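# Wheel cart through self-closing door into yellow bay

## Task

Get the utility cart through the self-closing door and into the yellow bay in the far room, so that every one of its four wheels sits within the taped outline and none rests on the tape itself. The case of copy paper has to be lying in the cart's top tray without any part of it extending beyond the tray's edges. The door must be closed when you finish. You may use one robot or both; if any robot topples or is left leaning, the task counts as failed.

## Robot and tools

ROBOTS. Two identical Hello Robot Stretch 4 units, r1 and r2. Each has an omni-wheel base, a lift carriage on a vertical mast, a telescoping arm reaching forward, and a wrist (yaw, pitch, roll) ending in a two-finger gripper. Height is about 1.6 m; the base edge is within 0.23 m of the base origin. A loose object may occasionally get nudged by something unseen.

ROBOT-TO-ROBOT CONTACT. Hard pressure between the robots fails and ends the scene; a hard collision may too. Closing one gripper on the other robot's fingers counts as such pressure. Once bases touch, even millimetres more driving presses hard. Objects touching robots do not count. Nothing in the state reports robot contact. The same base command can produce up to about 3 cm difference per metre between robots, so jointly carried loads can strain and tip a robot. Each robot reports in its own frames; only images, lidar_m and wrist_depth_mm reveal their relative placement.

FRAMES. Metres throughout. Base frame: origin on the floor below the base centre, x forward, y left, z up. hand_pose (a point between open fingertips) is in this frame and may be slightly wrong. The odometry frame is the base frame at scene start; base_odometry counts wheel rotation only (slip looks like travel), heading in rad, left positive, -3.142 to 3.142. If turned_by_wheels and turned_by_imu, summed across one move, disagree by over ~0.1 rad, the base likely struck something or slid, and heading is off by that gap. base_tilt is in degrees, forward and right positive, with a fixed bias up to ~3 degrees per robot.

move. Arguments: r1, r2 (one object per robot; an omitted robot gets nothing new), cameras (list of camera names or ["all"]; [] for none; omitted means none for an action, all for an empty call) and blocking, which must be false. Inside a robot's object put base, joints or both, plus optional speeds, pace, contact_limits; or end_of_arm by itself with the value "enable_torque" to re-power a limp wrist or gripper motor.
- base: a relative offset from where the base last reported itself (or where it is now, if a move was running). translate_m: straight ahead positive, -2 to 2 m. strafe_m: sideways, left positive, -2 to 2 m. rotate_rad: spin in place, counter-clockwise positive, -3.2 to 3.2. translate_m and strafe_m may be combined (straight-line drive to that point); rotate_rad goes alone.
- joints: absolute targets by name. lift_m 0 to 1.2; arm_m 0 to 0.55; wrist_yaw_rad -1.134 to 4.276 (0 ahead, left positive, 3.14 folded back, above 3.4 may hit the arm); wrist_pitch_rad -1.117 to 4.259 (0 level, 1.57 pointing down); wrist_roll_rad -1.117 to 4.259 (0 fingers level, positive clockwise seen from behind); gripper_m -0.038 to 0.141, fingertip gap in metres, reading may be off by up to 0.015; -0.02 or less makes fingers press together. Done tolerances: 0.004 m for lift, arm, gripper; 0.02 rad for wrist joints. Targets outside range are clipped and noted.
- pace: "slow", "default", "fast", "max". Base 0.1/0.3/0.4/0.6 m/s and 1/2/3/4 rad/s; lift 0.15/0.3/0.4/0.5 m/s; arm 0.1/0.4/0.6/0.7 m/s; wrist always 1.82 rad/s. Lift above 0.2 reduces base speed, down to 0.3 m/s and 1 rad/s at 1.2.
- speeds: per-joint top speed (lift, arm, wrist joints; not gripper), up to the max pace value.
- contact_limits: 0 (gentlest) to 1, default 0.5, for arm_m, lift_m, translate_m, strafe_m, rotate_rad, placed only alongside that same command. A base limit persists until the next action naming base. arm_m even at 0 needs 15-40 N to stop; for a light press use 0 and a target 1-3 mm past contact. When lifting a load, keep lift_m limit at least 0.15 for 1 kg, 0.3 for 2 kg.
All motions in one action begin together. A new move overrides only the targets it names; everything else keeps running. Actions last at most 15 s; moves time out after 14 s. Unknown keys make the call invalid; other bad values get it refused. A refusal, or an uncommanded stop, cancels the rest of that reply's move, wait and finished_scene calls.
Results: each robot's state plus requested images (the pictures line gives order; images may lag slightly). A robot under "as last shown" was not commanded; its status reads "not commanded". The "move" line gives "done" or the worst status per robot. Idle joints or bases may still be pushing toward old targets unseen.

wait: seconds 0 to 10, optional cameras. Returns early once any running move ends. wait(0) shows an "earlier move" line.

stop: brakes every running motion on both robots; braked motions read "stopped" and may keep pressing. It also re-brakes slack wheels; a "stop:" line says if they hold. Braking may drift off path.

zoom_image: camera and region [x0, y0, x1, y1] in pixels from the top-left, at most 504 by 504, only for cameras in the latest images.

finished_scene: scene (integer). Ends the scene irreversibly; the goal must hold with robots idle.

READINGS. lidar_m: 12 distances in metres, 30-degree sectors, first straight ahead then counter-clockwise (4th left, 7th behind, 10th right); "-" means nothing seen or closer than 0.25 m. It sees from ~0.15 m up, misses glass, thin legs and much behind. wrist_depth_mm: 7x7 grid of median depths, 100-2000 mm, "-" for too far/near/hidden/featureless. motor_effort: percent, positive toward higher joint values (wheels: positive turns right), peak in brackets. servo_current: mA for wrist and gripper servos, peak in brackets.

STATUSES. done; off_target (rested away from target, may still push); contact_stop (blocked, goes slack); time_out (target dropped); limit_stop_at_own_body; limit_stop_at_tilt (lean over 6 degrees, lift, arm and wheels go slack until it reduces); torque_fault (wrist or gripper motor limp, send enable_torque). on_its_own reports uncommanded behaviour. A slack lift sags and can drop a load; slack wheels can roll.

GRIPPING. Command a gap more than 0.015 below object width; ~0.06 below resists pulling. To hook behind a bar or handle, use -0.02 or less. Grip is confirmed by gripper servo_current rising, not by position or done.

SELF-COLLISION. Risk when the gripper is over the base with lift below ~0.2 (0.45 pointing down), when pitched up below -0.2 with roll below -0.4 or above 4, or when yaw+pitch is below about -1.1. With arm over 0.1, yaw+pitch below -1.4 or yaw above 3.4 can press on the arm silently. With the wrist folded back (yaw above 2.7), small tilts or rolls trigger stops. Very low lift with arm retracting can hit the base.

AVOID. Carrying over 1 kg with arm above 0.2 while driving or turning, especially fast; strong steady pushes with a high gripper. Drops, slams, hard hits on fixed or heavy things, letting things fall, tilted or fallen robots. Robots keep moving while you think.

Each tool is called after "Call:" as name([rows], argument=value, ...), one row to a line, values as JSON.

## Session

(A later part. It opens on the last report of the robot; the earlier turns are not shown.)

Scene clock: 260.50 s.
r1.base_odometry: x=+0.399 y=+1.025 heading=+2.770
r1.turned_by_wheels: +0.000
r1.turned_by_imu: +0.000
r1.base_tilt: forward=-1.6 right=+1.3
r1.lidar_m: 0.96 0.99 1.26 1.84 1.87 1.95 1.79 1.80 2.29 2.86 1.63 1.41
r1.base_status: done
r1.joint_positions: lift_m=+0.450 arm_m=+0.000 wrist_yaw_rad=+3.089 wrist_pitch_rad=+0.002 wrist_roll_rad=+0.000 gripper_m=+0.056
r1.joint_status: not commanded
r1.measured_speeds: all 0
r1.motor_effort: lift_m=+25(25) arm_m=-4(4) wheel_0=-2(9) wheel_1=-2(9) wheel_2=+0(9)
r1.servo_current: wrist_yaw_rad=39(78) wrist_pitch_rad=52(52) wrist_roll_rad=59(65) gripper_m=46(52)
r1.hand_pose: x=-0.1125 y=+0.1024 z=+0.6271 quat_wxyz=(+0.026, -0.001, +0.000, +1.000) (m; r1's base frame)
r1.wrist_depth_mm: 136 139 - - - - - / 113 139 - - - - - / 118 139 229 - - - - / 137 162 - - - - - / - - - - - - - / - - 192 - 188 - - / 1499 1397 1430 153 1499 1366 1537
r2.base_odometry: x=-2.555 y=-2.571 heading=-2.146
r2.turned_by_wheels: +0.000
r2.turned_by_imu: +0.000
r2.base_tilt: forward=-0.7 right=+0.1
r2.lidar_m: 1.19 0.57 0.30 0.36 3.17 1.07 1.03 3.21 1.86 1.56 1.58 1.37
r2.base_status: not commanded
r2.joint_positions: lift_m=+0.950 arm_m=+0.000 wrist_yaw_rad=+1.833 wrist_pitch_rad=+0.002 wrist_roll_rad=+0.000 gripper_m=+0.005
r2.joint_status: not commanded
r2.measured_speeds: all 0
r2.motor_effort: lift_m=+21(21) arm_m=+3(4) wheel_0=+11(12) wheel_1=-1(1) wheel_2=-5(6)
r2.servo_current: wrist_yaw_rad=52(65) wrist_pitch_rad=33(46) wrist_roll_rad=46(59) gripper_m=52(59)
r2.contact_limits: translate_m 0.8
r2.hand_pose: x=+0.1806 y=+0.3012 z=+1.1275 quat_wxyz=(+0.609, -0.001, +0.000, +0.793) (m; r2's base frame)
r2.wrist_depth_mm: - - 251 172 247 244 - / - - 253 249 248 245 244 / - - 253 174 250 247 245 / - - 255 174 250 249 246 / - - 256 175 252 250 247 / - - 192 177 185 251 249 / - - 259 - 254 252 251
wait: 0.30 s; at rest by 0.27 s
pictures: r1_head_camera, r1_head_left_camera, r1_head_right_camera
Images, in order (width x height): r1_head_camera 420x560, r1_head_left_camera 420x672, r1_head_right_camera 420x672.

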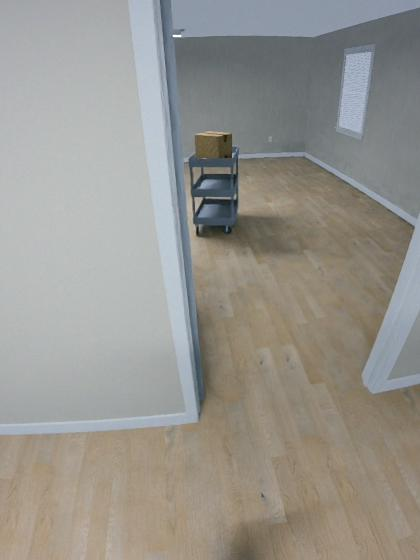

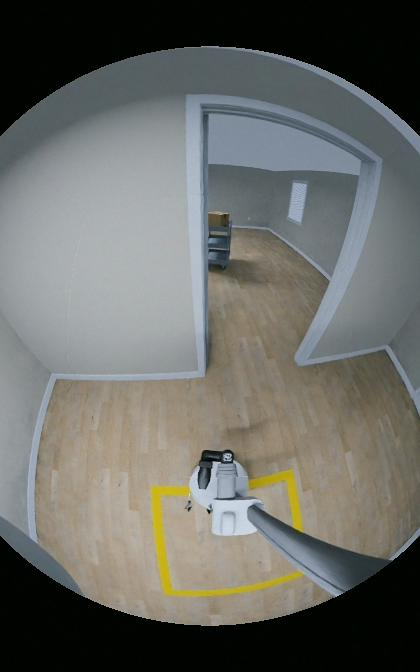

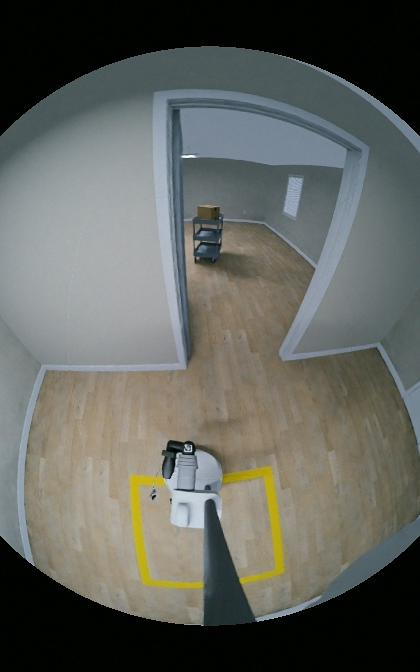

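Call:
move(blocking=false, r1={"base":{"strafe_m":-0.5},"pace":"fast"})

Call:
wait(seconds=4, cameras=["r1_head_camera","r1_head_left_camera"])

Scene clock: 298.97 s.
move: r1 moving
r1.base_odometry: x=+0.420 y=+1.079 heading=+2.770
r1.turned_by_wheels: +0.000
r1.turned_by_imu: +0.000
r1.base_tilt: forward=-1.6 right=+1.3
r1.lidar_m: 0.99 0.99 1.27 1.90 1.95 1.96 1.77 1.82 2.28 2.80 1.67 1.38
r1.base_status: strafe_m moving
r1.joint_positions: lift_m=+0.450 arm_m=+0.000 wrist_yaw_rad=+3.089 wrist_pitch_rad=+0.002 wrist_roll_rad=+0.000 gripper_m=+0.056
r1.joint_status: not commanded
r1.measured_speeds: translate_m=+0.000 strafe_m=-0.225 rotate_rad=-0.002 lift_m=+0.000 arm_m=+0.000 wrist_yaw_rad=+0.000 wrist_pitch_rad=+0.000 wrist_roll_rad=+0.000
r1.motor_effort: lift_m=+25(25) arm_m=-4(4) wheel_0=+15(15) wheel_1=-11(12) wheel_2=+0(1)
r1.servo_current: wrist_yaw_rad=39(59) wrist_pitch_rad=39(46) wrist_roll_rad=46(65) gripper_m=39(46)
r1.hand_pose: x=-0.1125 y=+0.1024 z=+0.6271 quat_wxyz=(+0.026, -0.001, +0.000, +1.000) (m; r1's base frame)
r1.wrist_depth_mm: 136 139 - - - - - / 113 139 - - - - - / 118 140 229 - - - - / 137 161 - - - - - / - - - - - - - / - - 191 - 187 - - / 1464 1397 1464 153 1464 1366 1537
r2: as last shown
r2.base_tilt: forward=-0.7 right=+0.0
r2.lidar_m: 1.17 0.56 0.30 0.34 3.17 1.09 1.04 3.24 1.86 1.58 1.59 1.34
r2.motor_effort: lift_m=+20(21) arm_m=+4(4) wheel_0=+11(11) wheel_1=-1(2) wheel_2=-5(6)
r2.servo_current: wrist_yaw_rad=46(65) wrist_pitch_rad=46(46) wrist_roll_rad=39(52) gripper_m=52(59)
r2.contact_limits: translate_m 0.8
r2.wrist_depth_mm: - - 252 172 249 244 - / - - 253 249 248 245 243 / - - 254 174 250 247 245 / - - 254 174 251 248 246 / - - 256 174 253 250 249 / - - 192 177 185 251 249 / - - 259 - 254 252 250
pictures: none

Scene clock: 300.90 s.
earlier move: r1 done
r1.base_odometry: x=+0.580 y=+1.491 heading=+2.770
r1.turned_by_wheels: +0.000
r1.turned_by_imu: -0.002
r1.base_tilt: forward=-1.6 right=+1.3
r1.lidar_m: 3.21 1.13 1.33 2.34 2.35 1.88 1.72 1.74 2.18 2.34 1.80 1.17
r1.base_status: done
r1.joint_positions: lift_m=+0.450 arm_m=+0.000 wrist_yaw_rad=+3.089 wrist_pitch_rad=+0.002 wrist_roll_rad=+0.000 gripper_m=+0.056
r1.joint_status: not commanded
r1.measured_speeds: all 0
r1.motor_effort: lift_m=+24(25) arm_m=-4(4) wheel_0=+0(15) wheel_1=+1(13) wheel_2=+0(1)
r1.servo_current: wrist_yaw_rad=46(78) wrist_pitch_rad=46(52) wrist_roll_rad=46(65) gripper_m=39(52)
r1.hand_pose: x=-0.1125 y=+0.1024 z=+0.6271 quat_wxyz=(+0.026, -0.001, +0.000, +1.000) (m; r1's base frame)
r1.wrist_depth_mm: - 137 - - - - - / - 137 - - - - - / 110 138 204 - - - - / 124 139 236 - - - - / - - - - - - - / - - 190 - 187 - - / 1499 1336 1430 153 1464 1499 1537
r2.base_odometry: x=-2.555 y=-2.571 heading=-2.146
r2.turned_by_wheels: +0.000
r2.turned_by_imu: +0.000
r2.base_tilt: forward=-0.7 right=+0.0
r2.lidar_m: 1.19 0.56 0.28 0.32 3.17 1.07 1.05 3.23 1.85 1.56 1.58 1.39
r2.base_status: not commanded
r2.joint_positions: lift_m=+0.950 arm_m=+0.000 wrist_yaw_rad=+1.833 wrist_pitch_rad=+0.002 wrist_roll_rad=+0.000 gripper_m=+0.005
r2.joint_status: not commanded
r2.measured_speeds: all 0
r2.motor_effort: lift_m=+20(21) arm_m=+4(4) wheel_0=+11(12) wheel_1=-1(2) wheel_2=-5(6)
r2.servo_current: wrist_yaw_rad=65(65) wrist_pitch_rad=39(46) wrist_roll_rad=52(52) gripper_m=52(59)
r2.contact_limits: translate_m 0.8
r2.hand_pose: x=+0.1806 y=+0.3012 z=+1.1275 quat_wxyz=(+0.609, -0.001, +0.000, +0.793) (m; r2's base frame)
r2.wrist_depth_mm: - - 251 172 247 244 - / - - 253 248 248 245 243 / - - 254 174 249 247 246 / - - 255 174 251 248 246 / - - 257 175 252 249 249 / - - 192 177 185 251 249 / - - 259 - 254 251 251
wait: 1.93 of 4 s (r1 has come to rest)
pictures: r1_head_camera, r1_head_left_camera
Images, in order (width x height): r1_head_camera 420x560, r1_head_left_camera 420x672.

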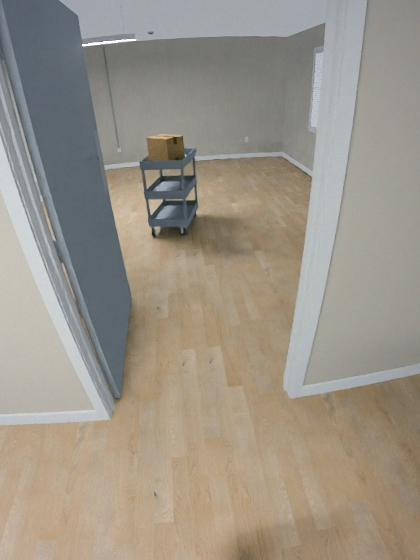

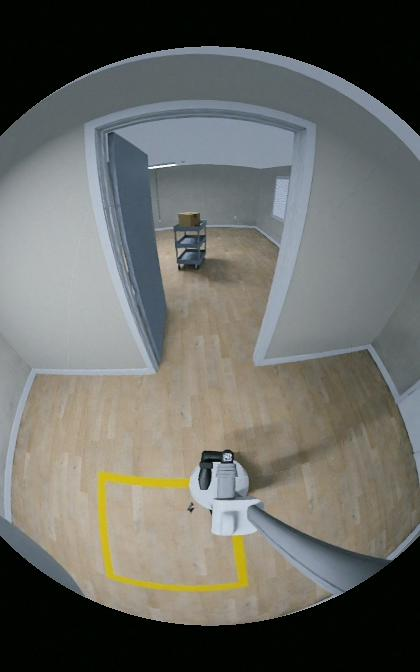

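Call:
move(blocking=false, r1={"base":{"translate_m":2.0},"pace":"default"}, r2={"base":{"translate_m":0.139,"strafe_m":-0.171},"joints":{"wrist_yaw_rad":2.033},"speeds":{"wrist_yaw_rad":0.09},"pace":"slow","contact_limits":{"translate_m":0.8}})

Call:
wait(seconds=4)

Call:
wait(seconds=8, cameras=["r1_head_camera","r1_head_left_camera","r2_wrist_camera"])

Scene clock: 310.30 s.
move: r1 moving; r2 moving
r1.base_odometry: x=+0.551 y=+1.502 heading=+2.770
r1.turned_by_wheels: +0.000
r1.turned_by_imu: +0.000
r1.base_tilt: forward=-1.6 right=+1.3
r1.lidar_m: 3.19 1.14 1.30 2.35 2.38 1.91 1.73 1.78 2.24 2.34 1.72 1.14
r1.base_status: translate_m moving
r1.joint_positions: lift_m=+0.450 arm_m=+0.000 wrist_yaw_rad=+3.089 wrist_pitch_rad=+0.002 wrist_roll_rad=+0.000 gripper_m=+0.056
r1.joint_status: not commanded
r1.measured_speeds: translate_m=+0.122 strafe_m=+0.000 rotate_rad=-0.001 lift_m=+0.000 arm_m=+0.000 wrist_yaw_rad=+0.000 wrist_pitch_rad=+0.000 wrist_roll_rad=+0.000
r1.motor_effort: lift_m=+24(24) arm_m=-4(4) wheel_0=+4(6) wheel_1=+4(7) wheel_2=-9(9)
r1.servo_current: wrist_yaw_rad=33(59) wrist_pitch_rad=39(46) wrist_roll_rad=46(59) gripper_m=39(46)
r1.hand_pose: x=-0.1125 y=+0.1024 z=+0.6271 quat_wxyz=(+0.026, -0.001, +0.000, +1.000) (m; r1's base frame)
r1.wrist_depth_mm: - 137 - - - - - / - 137 - - - - - / 110 138 204 - - - - / 124 139 236 - - - - / - - - - - - - / - - 190 - 187 - - / 1537 1397 1430 153 1464 1464 1576
r2.base_odometry: x=-2.567 y=-2.573 heading=-2.145
r2.turned_by_wheels: +0.000
r2.turned_by_imu: +0.001
r2.base_tilt: forward=-0.7 right=+0.0
r2.lidar_m: 1.18 0.59 0.27 0.31 3.18 1.07 1.06 3.20 1.83 1.58 1.57 1.36
r2.base_status: translate_m moving; strafe_m moving
r2.joint_positions: lift_m=+0.950 arm_m=+0.000 wrist_yaw_rad=+1.868 wrist_pitch_rad=+0.002 wrist_roll_rad=+0.000 gripper_m=+0.005
r2.joint_status: wrist_yaw_rad moving
r2.measured_speeds: translate_m=+0.030 strafe_m=-0.039 rotate_rad=-0.002 lift_m=+0.000 arm_m=+0.000 wrist_yaw_rad=+0.085 wrist_pitch_rad=+0.000 wrist_roll_rad=+0.000
r2.motor_effort: lift_m=+21(21) arm_m=+4(4) wheel_0=+15(18) wheel_1=-5(6) wheel_2=-7(7)
r2.servo_current: wrist_yaw_rad=39(78) wrist_pitch_rad=46(46) wrist_roll_rad=46(52) gripper_m=46(52)
r2.contact_limits: translate_m 0.8
r2.hand_pose: x=+0.1702 y=+0.3013 z=+1.1275 quat_wxyz=(+0.595, -0.001, +0.000, +0.804) (m; r2's base frame)
r2.wrist_depth_mm: - - 252 171 246 242 240 / - - 254 177 248 243 241 / - - 255 175 249 244 243 / - - 256 176 250 247 243 / - - 259 174 251 248 246 / - - 258 177 250 249 246 / - - 260 - 253 250 247
pictures: none

Scene clock: 313.27 s.
earlier move: r1 moving; r2 done
r1.base_odometry: x=-0.222 y=+1.804 heading=+2.770
r1.turned_by_wheels: +0.000
r1.turned_by_imu: +0.000
r1.base_tilt: forward=-1.6 right=+1.3
r1.lidar_m: 2.37 1.13 0.65 0.65 2.48 2.81 2.59 2.63 2.47 1.94 0.42 0.48
r1.base_status: translate_m moving
r1.joint_positions: lift_m=+0.450 arm_m=+0.000 wrist_yaw_rad=+3.089 wrist_pitch_rad=+0.002 wrist_roll_rad=+0.000 gripper_m=+0.056
r1.joint_status: not commanded
r1.measured_speeds: translate_m=+0.299 strafe_m=+0.000 rotate_rad=+0.004 lift_m=+0.000 arm_m=+0.000 wrist_yaw_rad=+0.000 wrist_pitch_rad=+0.000 wrist_roll_rad=+0.000
r1.motor_effort: lift_m=+24(24) arm_m=-4(4) wheel_0=+4(10) wheel_1=+2(8) wheel_2=-7(11)
r1.servo_current: wrist_yaw_rad=46(65) wrist_pitch_rad=46(52) wrist_roll_rad=39(65) gripper_m=39(52)
r1.hand_pose: x=-0.1125 y=+0.1024 z=+0.6271 quat_wxyz=(+0.026, -0.001, +0.000, +1.000) (m; r1's base frame)
r1.wrist_depth_mm: - 137 - - - - - / - 137 - - - - - / 110 138 213 - - - - / 128 139 - - - - - / - - - - - - - / - - 193 - 187 - - / 1576 1397 1430 153 1499 1397 1537
r2.base_odometry: x=-2.773 y=-2.595 heading=-2.144
r2.turned_by_wheels: +0.002
r2.turned_by_imu: +0.106
r2.base_tilt: forward=-0.8 right=+0.0
r2.lidar_m: 1.05 0.65 0.28 0.29 3.37 1.25 - 2.38 1.52 1.40 1.42 1.17
r2.base_status: done
r2.joint_positions: lift_m=+0.950 arm_m=+0.000 wrist_yaw_rad=+2.047 wrist_pitch_rad=+0.002 wrist_roll_rad=+0.000 gripper_m=+0.005
r2.joint_status: all done
r2.measured_speeds: all 0
r2.motor_effort: lift_m=+21(21) arm_m=+4(4) wheel_0=+20(31) wheel_1=+3(6) wheel_2=+0(9)
r2.servo_current: wrist_yaw_rad=91(91) wrist_pitch_rad=39(46) wrist_roll_rad=39(59) gripper_m=52(59)
r2.contact_limits: translate_m 0.8
r2.hand_pose: x=+0.1162 y=+0.2964 z=+1.1275 quat_wxyz=(+0.520, -0.001, +0.000, +0.854) (m; r2's base frame)
r2.wrist_depth_mm: - - 266 178 242 232 224 / - - 268 187 243 232 226 / - - 270 179 246 234 225 / - - 272 180 246 235 228 / 1205 - 273 180 247 236 227 / 1708 - 192 180 185 236 229 / - 146 - - 248 234 229
wait: 2.97 of 4 s (r2 has come to rest)
pictures: none

Scene clock: 317.97 s.
earlier move: r1 done
r1.base_odometry: x=-1.283 y=+2.217 heading=+2.770
r1.turned_by_wheels: +0.000
r1.turned_by_imu: +0.000
r1.base_tilt: forward=-1.6 right=+1.3
r1.lidar_m: 1.39 1.26 1.28 0.85 0.81 0.96 3.69 0.77 0.98 1.98 2.09 2.64
r1.base_status: done
r1.joint_positions: lift_m=+0.450 arm_m=+0.000 wrist_yaw_rad=+3.089 wrist_pitch_rad=+0.002 wrist_roll_rad=+0.000 gripper_m=+0.056
r1.joint_status: not commanded
r1.measured_speeds: all 0
r1.motor_effort: lift_m=+24(24) arm_m=-4(4) wheel_0=+1(10) wheel_1=+1(8) wheel_2=+0(11)
r1.servo_current: wrist_yaw_rad=39(72) wrist_pitch_rad=46(52) wrist_roll_rad=46(72) gripper_m=46(52)
r1.hand_pose: x=-0.1125 y=+0.1024 z=+0.6271 quat_wxyz=(+0.026, -0.001, +0.000, +1.000) (m; r1's base frame)
r1.wrist_depth_mm: - 138 - - - - - / - 138 - - - - - / 114 138 232 - - - - / 132 148 - - - - - / 138 - - - - - - / - - 193 - 187 - - / - 842 1397 153 1430 960 -
r2.base_odometry: x=-2.773 y=-2.595 heading=-2.144
r2.turned_by_wheels: +0.000
r2.turned_by_imu: +0.001
r2.base_tilt: forward=-0.7 right=+0.0
r2.lidar_m: 1.07 0.61 0.25 0.27 3.38 1.24 - 2.39 1.55 1.39 1.40 1.17
r2.base_status: done
r2.joint_positions: lift_m=+0.950 arm_m=+0.000 wrist_yaw_rad=+2.047 wrist_pitch_rad=+0.002 wrist_roll_rad=+0.000 gripper_m=+0.005
r2.joint_status: all done
r2.measured_speeds: all 0
r2.motor_effort: lift_m=+21(21) arm_m=+4(4) wheel_0=+20(31) wheel_1=+3(6) wheel_2=+0(9)
r2.servo_current: wrist_yaw_rad=85(98) wrist_pitch_rad=39(52) wrist_roll_rad=59(59) gripper_m=52(59)
r2.contact_limits: translate_m 0.8
r2.hand_pose: x=+0.1162 y=+0.2964 z=+1.1275 quat_wxyz=(+0.520, -0.001, +0.000, +0.854) (m; r2's base frame)
r2.wrist_depth_mm: - - 267 178 242 233 224 / - - 267 187 244 233 224 / - - 270 180 245 233 226 / - - 272 180 246 235 227 / 1205 - 273 180 248 236 226 / 1661 - 192 180 185 236 229 / - 1308 - - 249 236 229
wait: 4.70 of 8 s (r1 has come to rest)
pictures: r1_head_camera, r1_head_left_camera, r2_wrist_camera
Images, in order (width x height): r1_head_camera 420x560, r1_head_left_camera 420x672, r2_wrist_camera 616x392.

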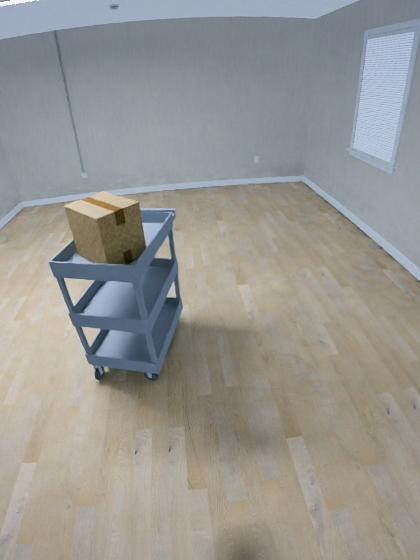

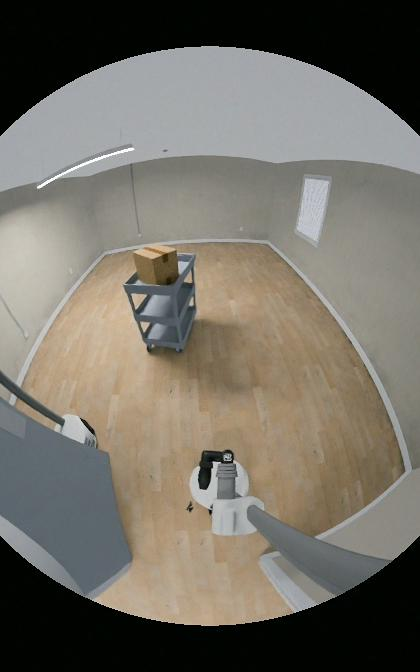

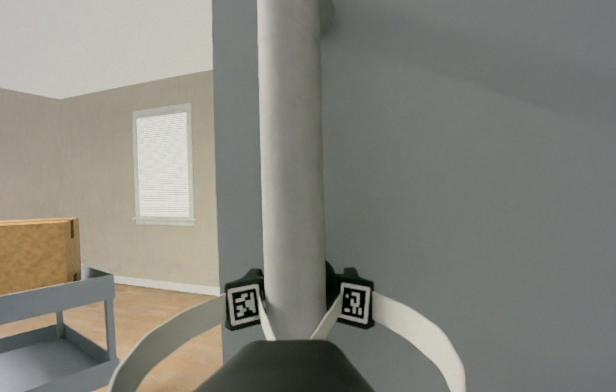

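Call:
move(blocking=false, r1={"base":{"translate_m":2.0,"strafe_m":-0.05},"pace":"fast","joints":{"lift_m":0.6}})

Call:
wait(seconds=8)

Call:
move(blocking=false, r1={"base":{"translate_m":0.7,"strafe_m":0.4},"pace":"fast"})

Call:
wait(seconds=6)

Call:
move(blocking=false, r1={"base":{"rotate_rad":3.14}})

Call:
wait(seconds=5)

Call:
wait(seconds=0.3, cameras=["r1_head_camera","r1_head_left_camera"])

Scene clock: 325.60 s.
move: r1 moving
r1.base_odometry: x=-1.330 y=+2.236 heading=+2.770
r1.turned_by_wheels: +0.000
r1.turned_by_imu: +0.000
r1.base_tilt: forward=-1.6 right=+1.3
r1.lidar_m: 1.43 1.23 2.89 0.85 0.84 0.98 3.78 0.83 1.03 2.07 2.09 2.64
r1.base_status: translate_m moving; strafe_m moving
r1.joint_positions: lift_m=+0.513 arm_m=+0.000 wrist_yaw_rad=+3.089 wrist_pitch_rad=+0.002 wrist_roll_rad=+0.000 gripper_m=+0.056
r1.joint_status: lift_m moving
r1.measured_speeds: translate_m=+0.194 strafe_m=-0.005 rotate_rad=-0.005 lift_m=+0.243 arm_m=+0.000 wrist_yaw_rad=+0.000 wrist_pitch_rad=+0.000 wrist_roll_rad=+0.000
r1.motor_effort: lift_m=+27(28) arm_m=-4(4) wheel_0=+8(10) wheel_1=+7(8) wheel_2=-13(13)
r1.servo_current: wrist_yaw_rad=52(59) wrist_pitch_rad=46(46) wrist_roll_rad=39(59) gripper_m=46(46)
r1.hand_pose: x=-0.1125 y=+0.1024 z=+0.6903 quat_wxyz=(+0.026, -0.001, +0.000, +1.000) (m; r1's base frame)
r1.wrist_depth_mm: - 137 - - - - - / - 137 - - - - - / 110 138 211 - - - - / 125 139 - - - - - / - - - - - - - / - - 194 - 188 - - / - 854 1537 153 1576 1025 -
r2: as last shown
r2.turned_by_imu: +0.000
r2.lidar_m: 1.07 0.61 0.27 0.29 3.41 1.25 - 2.40 1.55 1.40 1.41 1.17
r2.motor_effort: lift_m=+21(21) arm_m=+4(4) wheel_0=+20(21) wheel_1=+3(3) wheel_2=+0(0)
r2.servo_current: wrist_yaw_rad=91(98) wrist_pitch_rad=46(46) wrist_roll_rad=52(59) gripper_m=52(59)
r2.contact_limits: translate_m 0.8
r2.wrist_depth_mm: - - 268 177 242 232 224 / - - 268 186 242 233 225 / - - 271 180 246 234 225 / - - 273 180 247 235 225 / 1205 - 273 179 248 236 227 / 1708 - 192 179 185 236 230 / - 1308 - - 249 235 229
pictures: none

Scene clock: 331.40 s.
earlier move: r1 done
r1.base_odometry: x=-3.129 y=+2.989 heading=+2.770
r1.turned_by_wheels: +0.000
r1.turned_by_imu: +0.001
r1.base_tilt: forward=-1.6 right=+1.3
r1.lidar_m: 3.06 3.12 3.23 0.37 0.35 0.56 2.72 2.76 1.94 1.74 1.76 2.21
r1.base_status: done
r1.joint_positions: lift_m=+0.600 arm_m=+0.000 wrist_yaw_rad=+3.089 wrist_pitch_rad=+0.002 wrist_roll_rad=+0.000 gripper_m=+0.056
r1.joint_status: all done
r1.measured_speeds: all 0
r1.motor_effort: lift_m=+24(28) arm_m=-4(4) wheel_0=+1(10) wheel_1=+0(9) wheel_2=+1(13)
r1.servo_current: wrist_yaw_rad=39(72) wrist_pitch_rad=39(52) wrist_roll_rad=46(72) gripper_m=39(46)
r1.hand_pose: x=-0.1125 y=+0.1024 z=+0.7772 quat_wxyz=(+0.026, -0.001, +0.000, +1.000) (m; r1's base frame)
r1.wrist_depth_mm: 136 139 - - - - - / 113 139 - - - 654 591 / 118 140 273 - - 661 603 / 137 161 - - - 530 373 / - - - - - - - / - - 193 - 187 - - / 1983 1618 1708 153 1808 - -
r2.base_odometry: x=-2.773 y=-2.595 heading=-2.144
r2.turned_by_wheels: +0.000
r2.turned_by_imu: +0.001
r2.base_tilt: forward=-0.7 right=+0.0
r2.lidar_m: 1.05 0.66 0.26 0.26 3.38 1.22 - 2.39 1.50 1.38 1.40 1.18
r2.base_status: not commanded
r2.joint_positions: lift_m=+0.950 arm_m=+0.000 wrist_yaw_rad=+2.047 wrist_pitch_rad=+0.002 wrist_roll_rad=+0.000 gripper_m=+0.005
r2.joint_status: not commanded
r2.measured_speeds: all 0
r2.motor_effort: lift_m=+21(21) arm_m=+4(5) wheel_0=+21(22) wheel_1=+3(3) wheel_2=+0(0)
r2.servo_current: wrist_yaw_rad=91(104) wrist_pitch_rad=39(46) wrist_roll_rad=33(65) gripper_m=46(59)
r2.contact_limits: translate_m 0.8
r2.hand_pose: x=+0.1162 y=+0.2964 z=+1.1275 quat_wxyz=(+0.520, -0.001, +0.000, +0.854) (m; r2's base frame)
r2.wrist_depth_mm: - - 267 178 243 232 223 / - - 268 186 243 231 224 / - - 270 180 246 233 226 / - - 272 180 246 236 227 / 1229 - 273 180 247 236 227 / 1756 - 192 180 185 236 229 / - 1308 - - 248 234 230
wait: 5.80 of 8 s (r1 has come to rest)
pictures: none

Scene clock: 331.90 s.
move: r1 moving
r1.base_odometry: x=-3.186 y=+2.981 heading=+2.770
r1.turned_by_wheels: +0.000
r1.turned_by_imu: +0.001
r1.base_tilt: forward=-1.6 right=+1.3
r1.lidar_m: 3.01 3.06 3.21 0.51 0.34 0.48 2.78 2.81 1.98 1.77 1.81 2.20
r1.base_status: translate_m moving; strafe_m moving
r1.joint_positions: lift_m=+0.600 arm_m=+0.000 wrist_yaw_rad=+3.089 wrist_pitch_rad=+0.002 wrist_roll_rad=+0.000 gripper_m=+0.056
r1.joint_status: not commanded
r1.measured_speeds: translate_m=+0.195 strafe_m=+0.110 rotate_rad=+0.006 lift_m=+0.000 arm_m=+0.000 wrist_yaw_rad=+0.000 wrist_pitch_rad=+0.000 wrist_roll_rad=+0.000
r1.motor_effort: lift_m=+24(24) arm_m=-4(4) wheel_0=+2(4) wheel_1=+11(13) wheel_2=-10(12)
r1.servo_current: wrist_yaw_rad=39(65) wrist_pitch_rad=39(46) wrist_roll_rad=46(59) gripper_m=39(46)
r1.hand_pose: x=-0.1125 y=+0.1024 z=+0.7772 quat_wxyz=(+0.026, -0.001, +0.000, +1.000) (m; r1's base frame)
r1.wrist_depth_mm: - 137 - - - - - / - 137 - - - 683 615 / 110 138 206 - - 676 609 / 124 139 - - - 512 347 / - - - - - - 347 / - - 194 - 188 - 338 / 1983 1708 1808 153 1756 - 338
r2: as last shown
r2.turned_by_imu: +0.000
r2.lidar_m: 1.05 0.65 0.26 0.28 3.39 1.23 - 2.38 1.55 1.39 1.40 1.19
r2.motor_effort: lift_m=+20(21) arm_m=+4(4) wheel_0=+21(21) wheel_1=+3(3) wheel_2=+0(0)
r2.servo_current: wrist_yaw_rad=72(91) wrist_pitch_rad=39(46) wrist_roll_rad=46(52) gripper_m=46(59)
r2.contact_limits: translate_m 0.8
r2.wrist_depth_mm: - - 266 177 242 232 224 / - - 268 187 244 232 224 / - - 270 179 245 234 225 / - - 273 180 246 234 225 / 1229 - 272 179 247 236 227 / 1661 - 191 180 185 236 229 / - 1308 - - 249 235 230
pictures: none

Scene clock: 334.57 s.
earlier move: r1 done
r1.base_odometry: x=-3.926 y=+2.871 heading=+2.770
r1.turned_by_wheels: +0.000
r1.turned_by_imu: +0.002
r1.base_tilt: forward=-1.6 right=+1.2
r1.lidar_m: 2.30 2.37 2.89 2.65 2.71 0.77 0.75 3.47 2.28 2.03 2.06 2.55
r1.base_status: done
r1.joint_positions: lift_m=+0.600 arm_m=+0.000 wrist_yaw_rad=+3.089 wrist_pitch_rad=+0.002 wrist_roll_rad=+0.000 gripper_m=+0.056
r1.joint_status: not commanded
r1.measured_speeds: all 0
r1.motor_effort: lift_m=+24(24) arm_m=-4(4) wheel_0=+2(6) wheel_1=-1(13) wheel_2=+2(13)
r1.servo_current: wrist_yaw_rad=72(72) wrist_pitch_rad=52(52) wrist_roll_rad=46(65) gripper_m=39(52)
r1.hand_pose: x=-0.1125 y=+0.1024 z=+0.7772 quat_wxyz=(+0.026, -0.001, +0.000, +1.000) (m; r1's base frame)
r1.wrist_depth_mm: 136 139 - - - - - / 113 139 - - - - - / 118 140 271 1205 - - - / 137 161 - 1281 - - - / - - - - - - - / - - 193 - 187 - - / 1863 1708 1618 137 1708 1661 1921
r2.base_odometry: x=-2.773 y=-2.595 heading=-2.144
r2.turned_by_wheels: +0.000
r2.turned_by_imu: +0.000
r2.base_tilt: forward=-0.7 right=-0.1
r2.lidar_m: 1.05 0.65 0.26 0.27 3.38 1.24 - 2.38 1.53 1.39 1.40 1.17
r2.base_status: not commanded
r2.joint_positions: lift_m=+0.950 arm_m=+0.000 wrist_yaw_rad=+2.047 wrist_pitch_rad=+0.002 wrist_roll_rad=+0.000 gripper_m=+0.005
r2.joint_status: not commanded
r2.measured_speeds: all 0
r2.motor_effort: lift_m=+21(21) arm_m=+4(4) wheel_0=+21(21) wheel_1=+3(3) wheel_2=+0(1)
r2.servo_current: wrist_yaw_rad=91(91) wrist_pitch_rad=39(46) wrist_roll_rad=39(59) gripper_m=46(59)
r2.contact_limits: translate_m 0.8
r2.hand_pose: x=+0.1162 y=+0.2964 z=+1.1275 quat_wxyz=(+0.520, -0.001, +0.000, +0.854) (m; r2's base frame)
r2.wrist_depth_mm: - - 267 177 242 233 224 / - - 268 187 243 233 224 / - - 270 179 245 234 226 / - - 272 180 246 235 227 / 1205 - 273 180 248 236 227 / 1756 - 193 180 184 236 229 / - 1336 - - 249 235 230
wait: 2.67 of 6 s (r1 has come to rest)
pictures: none

Scene clock: 335.07 s.
move: r1 moving
r1.base_odometry: x=-3.926 y=+2.871 heading=+3.022
r1.turned_by_wheels: +0.252
r1.turned_by_imu: +0.252
r1.base_tilt: forward=-1.6 right=+1.3
r1.lidar_m: 2.32 2.51 2.70 2.65 2.86 0.76 0.78 2.69 2.12 2.04 2.24 2.36
r1.base_status: rotate_rad moving
r1.joint_positions: lift_m=+0.600 arm_m=+0.000 wrist_yaw_rad=+3.089 wrist_pitch_rad=+0.002 wrist_roll_rad=+0.000 gripper_m=+0.056
r1.joint_status: not commanded
r1.measured_speeds: translate_m=+0.001 strafe_m=+0.000 rotate_rad=+0.975 lift_m=+0.000 arm_m=+0.000 wrist_yaw_rad=+0.000 wrist_pitch_rad=+0.000 wrist_roll_rad=+0.000
r1.motor_effort: lift_m=+24(24) arm_m=-4(4) wheel_0=-9(9) wheel_1=-7(8) wheel_2=-7(7)
r1.servo_current: wrist_yaw_rad=46(65) wrist_pitch_rad=46(52) wrist_roll_rad=46(72) gripper_m=39(46)
r1.hand_pose: x=-0.1125 y=+0.1024 z=+0.7772 quat_wxyz=(+0.026, -0.001, +0.000, +1.000) (m; r1's base frame)
r1.wrist_depth_mm: 137 138 - - - - - / 113 139 - - - - - / 118 139 272 - 1182 - - / 137 162 - - - - - / - - - - - - - / - - 194 - 187 - - / 1983 1618 1708 143 - 1708 1921
r2: as last shown
r2.base_tilt: forward=-0.7 right=+0.0
r2.lidar_m: 1.05 0.63 0.25 0.28 3.40 1.24 - 2.39 1.52 1.39 1.40 1.19
r2.motor_effort: lift_m=+21(21) arm_m=+4(4) wheel_0=+21(21) wheel_1=+3(3) wheel_2=+0(0)
r2.servo_current: wrist_yaw_rad=91(91) wrist_pitch_rad=39(46) wrist_roll_rad=39(59) gripper_m=46(52)
r2.contact_limits: translate_m 0.8
r2.wrist_depth_mm: - - 266 178 242 233 223 / - - 270 186 242 232 225 / - - 268 180 245 234 226 / - - 272 180 246 235 227 / 1205 - 273 179 247 236 227 / 1708 - 192 180 185 235 230 / - 1336 - - 249 235 229
pictures: none

Scene clock: 337.43 s.
earlier move: r1 done
r1.base_odometry: x=-3.926 y=+2.871 heading=-0.373
r1.turned_by_wheels: +2.888
r1.turned_by_imu: +2.903
r1.base_tilt: forward=-1.6 right=+1.3
r1.lidar_m: 0.75 3.48 2.25 2.03 2.04 2.59 2.32 2.36 2.94 2.67 2.71 0.78
r1.base_status: done
r1.joint_positions: lift_m=+0.600 arm_m=+0.000 wrist_yaw_rad=+3.089 wrist_pitch_rad=+0.002 wrist_roll_rad=+0.000 gripper_m=+0.056
r1.joint_status: not commanded
r1.measured_speeds: all 0
r1.motor_effort: lift_m=+24(24) arm_m=-4(5) wheel_0=-2(9) wheel_1=-1(10) wheel_2=-1(8)
r1.servo_current: wrist_yaw_rad=52(72) wrist_pitch_rad=39(52) wrist_roll_rad=52(72) gripper_m=46(46)
r1.hand_pose: x=-0.1125 y=+0.1024 z=+0.7772 quat_wxyz=(+0.026, -0.001, +0.000, +1.000) (m; r1's base frame)
r1.wrist_depth_mm: 137 138 - - - - - / 113 139 - - - - - / 118 139 271 - - - - / 137 162 - - - - - / - - - - - - - / - - 194 - 188 - - / 1921 1756 1708 154 1808 1661 1863
r2.base_odometry: x=-2.773 y=-2.595 heading=-2.144
r2.turned_by_wheels: +0.000
r2.turned_by_imu: +0.000
r2.base_tilt: forward=-0.7 right=+0.0
r2.lidar_m: 1.05 0.63 0.25 0.26 3.41 1.24 - 2.38 1.54 1.37 1.39 1.19
r2.base_status: not commanded
r2.joint_positions: lift_m=+0.950 arm_m=+0.000 wrist_yaw_rad=+2.047 wrist_pitch_rad=+0.002 wrist_roll_rad=+0.000 gripper_m=+0.005
r2.joint_status: not commanded
r2.measured_speeds: all 0
r2.motor_effort: lift_m=+20(21) arm_m=+4(4) wheel_0=+21(21) wheel_1=+3(3) wheel_2=+0(1)
r2.servo_current: wrist_yaw_rad=78(98) wrist_pitch_rad=39(46) wrist_roll_rad=59(65) gripper_m=59(59)
r2.contact_limits: translate_m 0.8
r2.hand_pose: x=+0.1162 y=+0.2964 z=+1.1275 quat_wxyz=(+0.520, -0.001, +0.000, +0.854) (m; r2's base frame)
r2.wrist_depth_mm: - - 267 178 243 232 224 / - - 268 186 243 232 224 / - - 270 180 246 234 226 / - - 273 180 246 235 226 / 1229 - 272 179 248 236 226 / 1708 - 192 180 185 236 229 / - 1336 - - 248 236 230
wait: 2.37 of 5 s (r1 has come to rest)
pictures: none

Scene clock: 337.73 s.
r1.base_odometry: x=-3.926 y=+2.871 heading=-0.373
r1.turned_by_wheels: +0.000
r1.turned_by_imu: +0.000
r1.base_tilt: forward=-1.6 right=+1.3
r1.lidar_m: 0.74 3.48 2.27 2.00 2.04 2.59 2.33 2.36 2.92 2.67 2.69 0.77
r1.base_status: done
r1.joint_positions: lift_m=+0.600 arm_m=+0.000 wrist_yaw_rad=+3.089 wrist_pitch_rad=+0.002 wrist_roll_rad=+0.000 gripper_m=+0.056
r1.joint_status: not commanded
r1.measured_speeds: all 0
r1.motor_effort: lift_m=+24(24) arm_m=-4(5) wheel_0=-1(9) wheel_1=-1(10) wheel_2=-1(8)
r1.servo_current: wrist_yaw_rad=59(72) wrist_pitch_rad=46(52) wrist_roll_rad=52(72) gripper_m=46(46)
r1.hand_pose: x=-0.1125 y=+0.1024 z=+0.7772 quat_wxyz=(+0.026, -0.001, +0.000, +1.000) (m; r1's base frame)
r1.wrist_depth_mm: 136 139 - - - - - / 113 139 - - - - - / 117 140 273 - - - - / 137 162 - - - - - / - - - - - - - / - - 194 - 187 - - / 1921 1708 1708 153 1808 1708 1863
r2.base_odometry: x=-2.773 y=-2.595 heading=-2.144
r2.turned_by_wheels: +0.000
r2.turned_by_imu: +0.000
r2.base_tilt: forward=-0.7 right=+0.0
r2.lidar_m: 1.04 0.63 0.26 0.28 3.39 1.22 - 2.37 1.54 1.39 1.38 1.21
r2.base_status: not commanded
r2.joint_positions: lift_m=+0.950 arm_m=+0.000 wrist_yaw_rad=+2.047 wrist_pitch_rad=+0.002 wrist_roll_rad=+0.000 gripper_m=+0.005
r2.joint_status: not commanded
r2.measured_speeds: all 0
r2.motor_effort: lift_m=+21(21) arm_m=+4(4) wheel_0=+21(21) wheel_1=+3(3) wheel_2=+0(1)
r2.servo_current: wrist_yaw_rad=78(98) wrist_pitch_rad=46(46) wrist_roll_rad=59(65) gripper_m=52(59)
r2.contact_limits: translate_m 0.8
r2.hand_pose: x=+0.1162 y=+0.2964 z=+1.1275 quat_wxyz=(+0.520, -0.001, +0.000, +0.854) (m; r2's base frame)
r2.wrist_depth_mm: - - 267 178 243 232 223 / - - 267 187 243 232 224 / - - 270 179 245 233 226 / - - 273 180 246 235 227 / 1229 - 274 179 247 236 227 / 1708 - 191 180 185 236 229 / - 1308 - - 249 234 230
wait: 0.30 s; at rest by 0.27 s
pictures: r1_head_camera, r1_head_left_camera
Images, in order (width x height): r1_head_camera 420x560, r1_head_left_camera 420x672.

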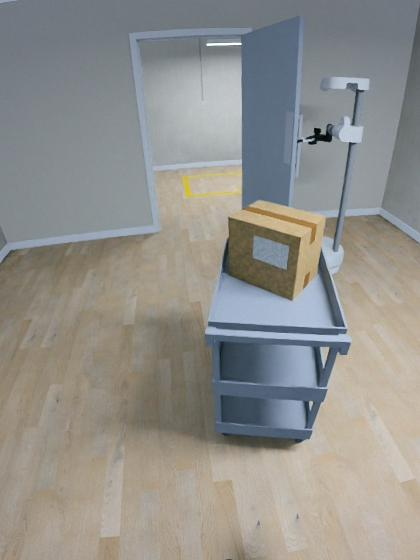

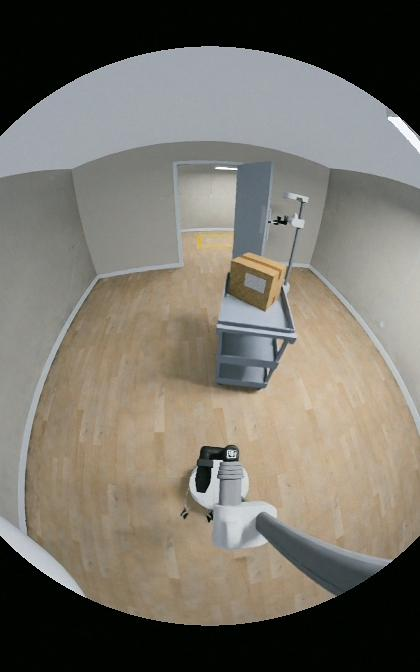

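Call:
move(blocking=false, r1={"base":{"rotate_rad":-0.15},"joints":{"wrist_yaw_rad":0.0,"gripper_m":0.12}})

Call:
wait(seconds=1)

Call:
wait(seconds=3, cameras=["r1_head_camera","r1_head_right_camera","r1_wrist_camera"])

Scene clock: 349.60 s.
move: r1 moving
r1.base_odometry: x=-3.927 y=+2.871 heading=-0.521
r1.turned_by_wheels: -0.147
r1.turned_by_imu: -0.149
r1.base_tilt: forward=-1.6 right=+1.3
r1.lidar_m: 0.76 3.42 2.48 2.06 2.02 2.34 2.36 2.35 2.68 2.66 2.66 0.81
r1.base_status: rotate_rad moving
r1.joint_positions: lift_m=+0.600 arm_m=+0.000 wrist_yaw_rad=+2.503 wrist_pitch_rad=+0.002 wrist_roll_rad=+0.000 gripper_m=+0.075
r1.joint_status: wrist_yaw_rad moving; gripper_m moving
r1.measured_speeds: translate_m=-0.002 strafe_m=+0.001 rotate_rad=-0.125 lift_m=+0.000 arm_m=+0.000 wrist_yaw_rad=-1.820 wrist_pitch_rad=+0.000 wrist_roll_rad=+0.000
r1.motor_effort: lift_m=+24(24) arm_m=-4(4) wheel_0=+3(7) wheel_1=+3(7) wheel_2=+1(7)
r1.servo_current: wrist_yaw_rad=65(111) wrist_pitch_rad=39(46) wrist_roll_rad=39(59) gripper_m=85(85)
r1.hand_pose: x=-0.0084 y=+0.2422 z=+0.7772 quat_wxyz=(+0.314, -0.001, +0.000, +0.949) (m; r1's base frame)
r1.wrist_depth_mm: - - - - - 1863 - / - - - - - 1756 - / - - - - - 1863 - / - - - - - 1983 - / - - - - - - - / - - 199 - 189 - - / 1921 1708 1756 143 1808 1661 -
r2: as last shown
r2.lidar_m: 1.05 0.64 0.26 0.27 3.40 1.23 - 2.38 1.53 1.37 1.40 1.15
r2.motor_effort: lift_m=+20(21) arm_m=+4(4) wheel_0=+21(21) wheel_1=+3(3) wheel_2=+0(0)
r2.servo_current: wrist_yaw_rad=78(91) wrist_pitch_rad=39(46) wrist_roll_rad=59(59) gripper_m=52(52)
r2.contact_limits: translate_m 0.8
r2.wrist_depth_mm: - - 266 178 241 233 223 / - - 268 186 243 232 225 / - - 271 180 244 233 225 / - - 273 180 247 236 227 / 1229 - 274 179 248 236 226 / 1708 - 192 180 185 236 229 / - 1308 - - 249 236 230
pictures: none

Scene clock: 350.60 s.
earlier move: r1 moving
r1.base_odometry: x=-3.927 y=+2.871 heading=-0.523
r1.turned_by_wheels: -0.002
r1.turned_by_imu: -0.002
r1.base_tilt: forward=-1.6 right=+1.3
r1.lidar_m: 0.73 3.46 2.45 2.06 2.02 2.34 2.36 2.34 2.67 2.66 2.66 0.80
r1.base_status: done
r1.joint_positions: lift_m=+0.600 arm_m=+0.000 wrist_yaw_rad=+0.683 wrist_pitch_rad=+0.002 wrist_roll_rad=+0.000 gripper_m=+0.120
r1.joint_status: wrist_yaw_rad moving; gripper_m moving
r1.measured_speeds: translate_m=+0.000 strafe_m=+0.000 rotate_rad=+0.000 lift_m=+0.000 arm_m=+0.000 wrist_yaw_rad=-1.820 wrist_pitch_rad=+0.000 wrist_roll_rad=+0.000
r1.motor_effort: lift_m=+24(24) arm_m=-4(4) wheel_0=+3(7) wheel_1=+2(7) wheel_2=+0(7)
r1.servo_current: wrist_yaw_rad=85(117) wrist_pitch_rad=46(52) wrist_roll_rad=65(65) gripper_m=39(104)
r1.hand_pose: x=+0.4498 y=+0.1141 z=+0.7772 quat_wxyz=(+0.942, +0.000, +0.001, +0.335) (m; r1's base frame)
r1.wrist_depth_mm: - - - - - - - / - - - - - - 788 / - - - - - - 750 / - - - - - 521 - / - - - - - - - / - - - - 212 778 - / 1863 1708 1863 144 1863 559 -
r2.base_odometry: x=-2.773 y=-2.595 heading=-2.144
r2.turned_by_wheels: +0.000
r2.turned_by_imu: +0.000
r2.base_tilt: forward=-0.7 right=+0.0
r2.lidar_m: 1.06 0.65 0.25 0.29 3.38 1.23 - 2.41 1.52 1.37 1.40 1.19
r2.base_status: not commanded
r2.joint_positions: lift_m=+0.950 arm_m=+0.000 wrist_yaw_rad=+2.047 wrist_pitch_rad=+0.002 wrist_roll_rad=+0.000 gripper_m=+0.005
r2.joint_status: not commanded
r2.measured_speeds: all 0
r2.motor_effort: lift_m=+21(21) arm_m=+4(4) wheel_0=+20(21) wheel_1=+3(3) wheel_2=+0(0)
r2.servo_current: wrist_yaw_rad=65(98) wrist_pitch_rad=39(46) wrist_roll_rad=46(59) gripper_m=52(52)
r2.contact_limits: translate_m 0.8
r2.hand_pose: x=+0.1162 y=+0.2964 z=+1.1275 quat_wxyz=(+0.520, -0.001, +0.000, +0.854) (m; r2's base frame)
r2.wrist_depth_mm: - - 267 178 242 232 224 / - - 268 186 242 232 225 / - - 268 179 245 234 226 / - - 273 180 247 235 227 / 1229 - 273 179 248 236 227 / 1756 - 192 180 185 236 230 / - 1308 - - 249 235 231
wait: 1.00 s; no rest
pictures: none

Scene clock: 351.43 s.
earlier move: r1 done
r1.base_odometry: x=-3.927 y=+2.871 heading=-0.523
r1.turned_by_wheels: +0.000
r1.turned_by_imu: +0.000
r1.base_tilt: forward=-1.6 right=+1.3
r1.lidar_m: 0.75 3.45 2.44 2.04 2.03 2.31 2.36 2.36 2.66 2.67 2.66 0.82
r1.base_status: done
r1.joint_positions: lift_m=+0.600 arm_m=+0.000 wrist_yaw_rad=+0.003 wrist_pitch_rad=+0.002 wrist_roll_rad=+0.000 gripper_m=+0.120
r1.joint_status: all done
r1.measured_speeds: all 0
r1.motor_effort: lift_m=+24(24) arm_m=-4(4) wheel_0=+2(7) wheel_1=+2(7) wheel_2=+0(7)
r1.servo_current: wrist_yaw_rad=39(117) wrist_pitch_rad=46(52) wrist_roll_rad=46(72) gripper_m=39(104)
r1.hand_pose: x=+0.4596 y=-0.0866 z=+0.7772 quat_wxyz=(+1.000, +0.000, +0.001, +0.001) (m; r1's base frame)
r1.wrist_depth_mm: - - - - - - - / - - - - - - - / - - 917 866 - - - / - 603 - - 621 - - / - - - - - - - / - - 180 - 193 - - / 1863 186 - 139 1756 1708 1983
r2.base_odometry: x=-2.773 y=-2.595 heading=-2.144
r2.turned_by_wheels: +0.000
r2.turned_by_imu: +0.000
r2.base_tilt: forward=-0.7 right=+0.0
r2.lidar_m: 1.04 0.61 0.25 0.29 3.38 1.23 - 2.37 1.54 1.38 1.39 1.16
r2.base_status: not commanded
r2.joint_positions: lift_m=+0.950 arm_m=+0.000 wrist_yaw_rad=+2.047 wrist_pitch_rad=+0.002 wrist_roll_rad=+0.000 gripper_m=+0.005
r2.joint_status: not commanded
r2.measured_speeds: all 0
r2.motor_effort: lift_m=+21(21) arm_m=+4(4) wheel_0=+21(21) wheel_1=+3(4) wheel_2=+0(0)
r2.servo_current: wrist_yaw_rad=78(104) wrist_pitch_rad=46(46) wrist_roll_rad=52(59) gripper_m=46(52)
r2.contact_limits: translate_m 0.8
r2.hand_pose: x=+0.1162 y=+0.2964 z=+1.1275 quat_wxyz=(+0.520, -0.001, +0.000, +0.854) (m; r2's base frame)
r2.wrist_depth_mm: - - 266 177 243 232 224 / - - 270 186 243 232 225 / - - 271 179 245 234 226 / - - 272 180 246 235 227 / 1229 - 273 180 248 236 228 / 1708 - 192 180 185 236 229 / - 1308 - - 249 234 230
wait: 0.83 of 3 s (r1 has come to rest)
pictures: r1_head_camera, r1_head_right_camera, r1_wrist_camera
Images, in order (width x height): r1_head_camera 420x560, r1_head_right_camera 420x672, r1_wrist_camera 616x392.

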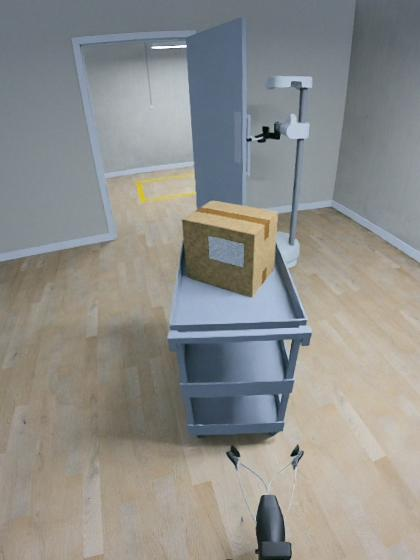

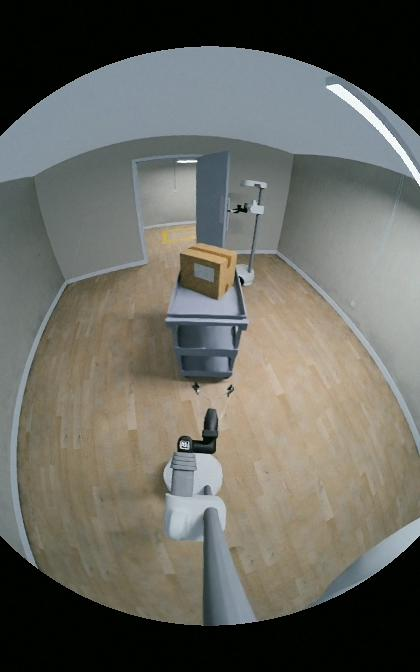

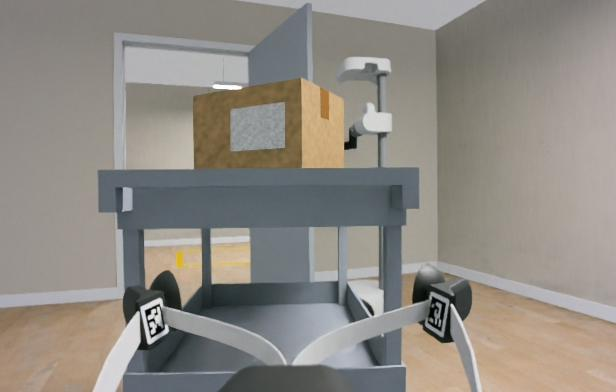

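Call:
move(blocking=false, r1={"base":{"translate_m":0.15,"strafe_m":0.063},"joints":{"wrist_roll_rad":1.571,"lift_m":0.678},"pace":"slow"})

Call:
wait(seconds=1.5)

Call:
wait(seconds=3, cameras=["r1_head_camera","r1_wrist_camera"])

Scene clock: 360.00 s.
move: r1 moving
r1.base_odometry: x=-3.913 y=+2.869 heading=-0.522
r1.turned_by_wheels: +0.000
r1.turned_by_imu: +0.000
r1.base_tilt: forward=-1.6 right=+1.3
r1.lidar_m: 0.75 3.44 2.50 2.06 2.02 2.33 2.38 2.36 2.69 2.67 2.67 0.79
r1.base_status: translate_m moving; strafe_m moving
r1.joint_positions: lift_m=+0.625 arm_m=+0.000 wrist_yaw_rad=+0.003 wrist_pitch_rad=+0.002 wrist_roll_rad=+0.406 gripper_m=+0.120
r1.joint_status: lift_m moving; wrist_roll_rad moving
r1.measured_speeds: translate_m=+0.048 strafe_m=+0.020 rotate_rad=+0.000 lift_m=+0.097 arm_m=+0.000 wrist_yaw_rad=+0.000 wrist_pitch_rad=+0.000 wrist_roll_rad=+1.718
r1.motor_effort: lift_m=+26(27) arm_m=-4(4) wheel_0=+5(6) wheel_1=+6(8) wheel_2=-6(6)
r1.servo_current: wrist_yaw_rad=52(59) wrist_pitch_rad=39(52) wrist_roll_rad=111(111) gripper_m=46(52)
r1.hand_pose: x=+0.4596 y=-0.0866 z=+0.8024 quat_wxyz=(+0.979, +0.201, +0.001, +0.001) (m; r1's base frame)
r1.wrist_depth_mm: - - - - - - - / - - - - - - - / - - 891 931 - - - / - - 904 609 - - - / - - 603 - - - - / - 530 - - 192 1537 1618 / - - 931 139 - 1366 1308
r2: as last shown
r2.lidar_m: 1.05 0.66 0.27 0.29 3.39 1.22 - 2.39 1.53 1.38 1.40 1.17
r2.motor_effort: lift_m=+20(21) arm_m=+4(4) wheel_0=+21(21) wheel_1=+3(3) wheel_2=+0(0)
r2.servo_current: wrist_yaw_rad=85(91) wrist_pitch_rad=39(46) wrist_roll_rad=46(52) gripper_m=52(52)
r2.contact_limits: translate_m 0.8
r2.wrist_depth_mm: - - 267 178 243 231 223 / - - 270 187 243 231 225 / - - 271 180 246 234 225 / - - 272 180 246 236 227 / 1205 - 274 179 249 235 227 / 1708 - 192 180 185 236 229 / - 1336 - - 248 235 230
pictures: none

Scene clock: 361.50 s.
earlier move: r1 moving
r1.base_odometry: x=-3.781 y=+2.853 heading=-0.522
r1.turned_by_wheels: +0.000
r1.turned_by_imu: +0.001
r1.base_tilt: forward=-1.6 right=+1.3
r1.lidar_m: 0.62 3.31 2.43 2.06 2.01 2.33 2.49 2.49 2.82 2.66 2.67 0.67
r1.base_status: translate_m moving; strafe_m moving
r1.joint_positions: lift_m=+0.677 arm_m=+0.000 wrist_yaw_rad=+0.003 wrist_pitch_rad=+0.002 wrist_roll_rad=+1.569 gripper_m=+0.120
r1.joint_status: all done
r1.measured_speeds: translate_m=+0.056 strafe_m=+0.023 rotate_rad=+0.002 lift_m=+0.000 arm_m=+0.000 wrist_yaw_rad=+0.000 wrist_pitch_rad=+0.000 wrist_roll_rad=+0.000
r1.motor_effort: lift_m=+25(28) arm_m=-4(4) wheel_0=+3(6) wheel_1=+4(8) wheel_2=-2(6)
r1.servo_current: wrist_yaw_rad=46(65) wrist_pitch_rad=46(52) wrist_roll_rad=52(117) gripper_m=39(52)
r1.hand_pose: x=+0.4596 y=-0.0866 z=+0.8551 quat_wxyz=(+0.708, +0.706, +0.002, +0.000) (m; r1's base frame)
r1.wrist_depth_mm: - - - - - 1708 1205 / - - - 496 - 627 496 / - - - 488 - - 492 / - - 715 484 - - 488 / - - 759 480 - - 484 / - - 798 477 194 196 480 / - - - 144 - 1808 -
r2.base_odometry: x=-2.773 y=-2.595 heading=-2.144
r2.turned_by_wheels: +0.000
r2.turned_by_imu: +0.000
r2.base_tilt: forward=-0.7 right=+0.0
r2.lidar_m: 1.06 0.65 0.26 0.29 3.37 1.22 - 2.41 1.54 1.38 1.39 1.19
r2.base_status: not commanded
r2.joint_positions: lift_m=+0.950 arm_m=+0.000 wrist_yaw_rad=+2.047 wrist_pitch_rad=+0.002 wrist_roll_rad=+0.000 gripper_m=+0.005
r2.joint_status: not commanded
r2.measured_speeds: all 0
r2.motor_effort: lift_m=+21(21) arm_m=+4(4) wheel_0=+21(21) wheel_1=+3(3) wheel_2=+0(0)
r2.servo_current: wrist_yaw_rad=91(98) wrist_pitch_rad=39(46) wrist_roll_rad=39(59) gripper_m=52(52)
r2.contact_limits: translate_m 0.8
r2.hand_pose: x=+0.1162 y=+0.2964 z=+1.1275 quat_wxyz=(+0.520, -0.001, +0.000, +0.854) (m; r2's base frame)
r2.wrist_depth_mm: - - 268 177 242 232 223 / - - 268 186 244 232 224 / - - 271 180 245 234 225 / - - 273 180 246 235 227 / 1229 - 273 180 248 236 227 / 1618 - 193 180 185 236 229 / - 1308 - - 248 235 229
wait: 1.50 s; no rest
pictures: none

Scene clock: 362.33 s.
earlier move: r1 done
r1.base_odometry: x=-3.765 y=+2.850 heading=-0.522
r1.turned_by_wheels: +0.000
r1.turned_by_imu: +0.000
r1.base_tilt: forward=-1.6 right=+1.3
r1.lidar_m: 0.61 3.28 2.44 2.05 2.03 2.30 2.51 2.49 2.83 2.68 2.67 0.66
r1.base_status: done
r1.joint_positions: lift_m=+0.677 arm_m=+0.000 wrist_yaw_rad=+0.003 wrist_pitch_rad=+0.002 wrist_roll_rad=+1.569 gripper_m=+0.120
r1.joint_status: all done
r1.measured_speeds: all 0
r1.motor_effort: lift_m=+25(28) arm_m=-4(4) wheel_0=+2(6) wheel_1=+4(8) wheel_2=-1(6)
r1.servo_current: wrist_yaw_rad=78(78) wrist_pitch_rad=46(52) wrist_roll_rad=46(117) gripper_m=46(52)
r1.hand_pose: x=+0.4596 y=-0.0866 z=+0.8551 quat_wxyz=(+0.708, +0.706, +0.002, +0.000) (m; r1's base frame)
r1.wrist_depth_mm: - - - - - 1661 1205 / - - - 473 - 488 477 / - - - 469 - - 477 / - - 699 462 - - - / - - 732 466 - - - / - - 778 402 198 196 - / - - - 144 - - -
r2.base_odometry: x=-2.773 y=-2.595 heading=-2.144
r2.turned_by_wheels: +0.000
r2.turned_by_imu: +0.000
r2.base_tilt: forward=-0.7 right=+0.0
r2.lidar_m: 1.05 0.67 0.26 0.29 3.36 1.24 - 2.36 1.53 1.39 1.39 1.18
r2.base_status: not commanded
r2.joint_positions: lift_m=+0.950 arm_m=+0.000 wrist_yaw_rad=+2.047 wrist_pitch_rad=+0.002 wrist_roll_rad=+0.000 gripper_m=+0.005
r2.joint_status: not commanded
r2.measured_speeds: all 0
r2.motor_effort: lift_m=+21(21) arm_m=+4(4) wheel_0=+21(21) wheel_1=+3(3) wheel_2=+0(1)
r2.servo_current: wrist_yaw_rad=85(104) wrist_pitch_rad=39(46) wrist_roll_rad=39(59) gripper_m=52(59)
r2.contact_limits: translate_m 0.8
r2.hand_pose: x=+0.1162 y=+0.2964 z=+1.1275 quat_wxyz=(+0.520, -0.001, +0.000, +0.854) (m; r2's base frame)
r2.wrist_depth_mm: - - 266 178 243 232 223 / - - 268 186 243 232 224 / - - 270 180 246 233 226 / - - 272 180 246 234 227 / 1229 - 272 180 247 236 226 / 1708 - 191 180 184 236 229 / - 1308 - - 248 234 230
wait: 0.83 of 3 s (r1 has come to rest)
pictures: r1_head_camera, r1_wrist_camera
Images, in order (width x height): r1_head_camera 420x560, r1_wrist_camera 616x392.

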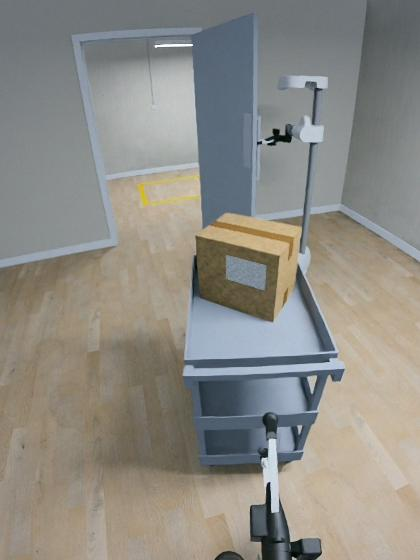

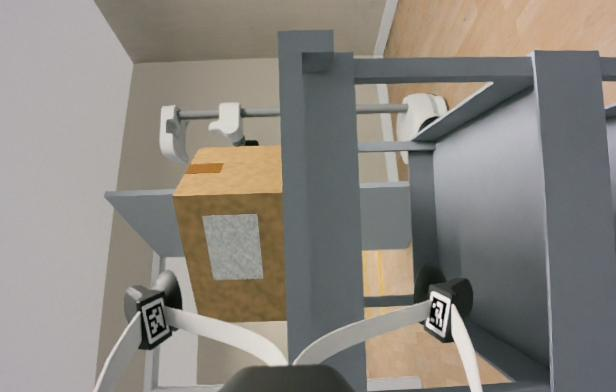

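Call:
zoom_image(camera="r1_wrist_camera", region=[240, 10, 440, 390])

Call:
zoom_image(camera="r1_head_camera", region=[170, 320, 360, 480])

Scaled by 1.326.

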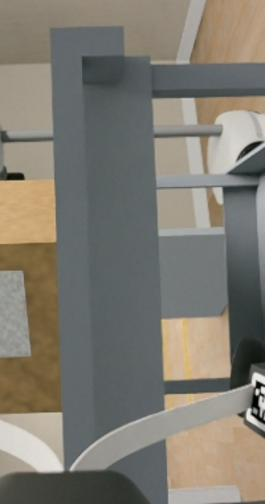

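Scaled by 2.653 from the camera's 420x560 image, which has a finer 600x800 frame.

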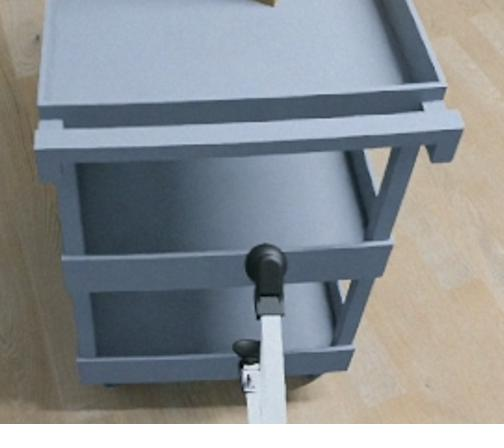

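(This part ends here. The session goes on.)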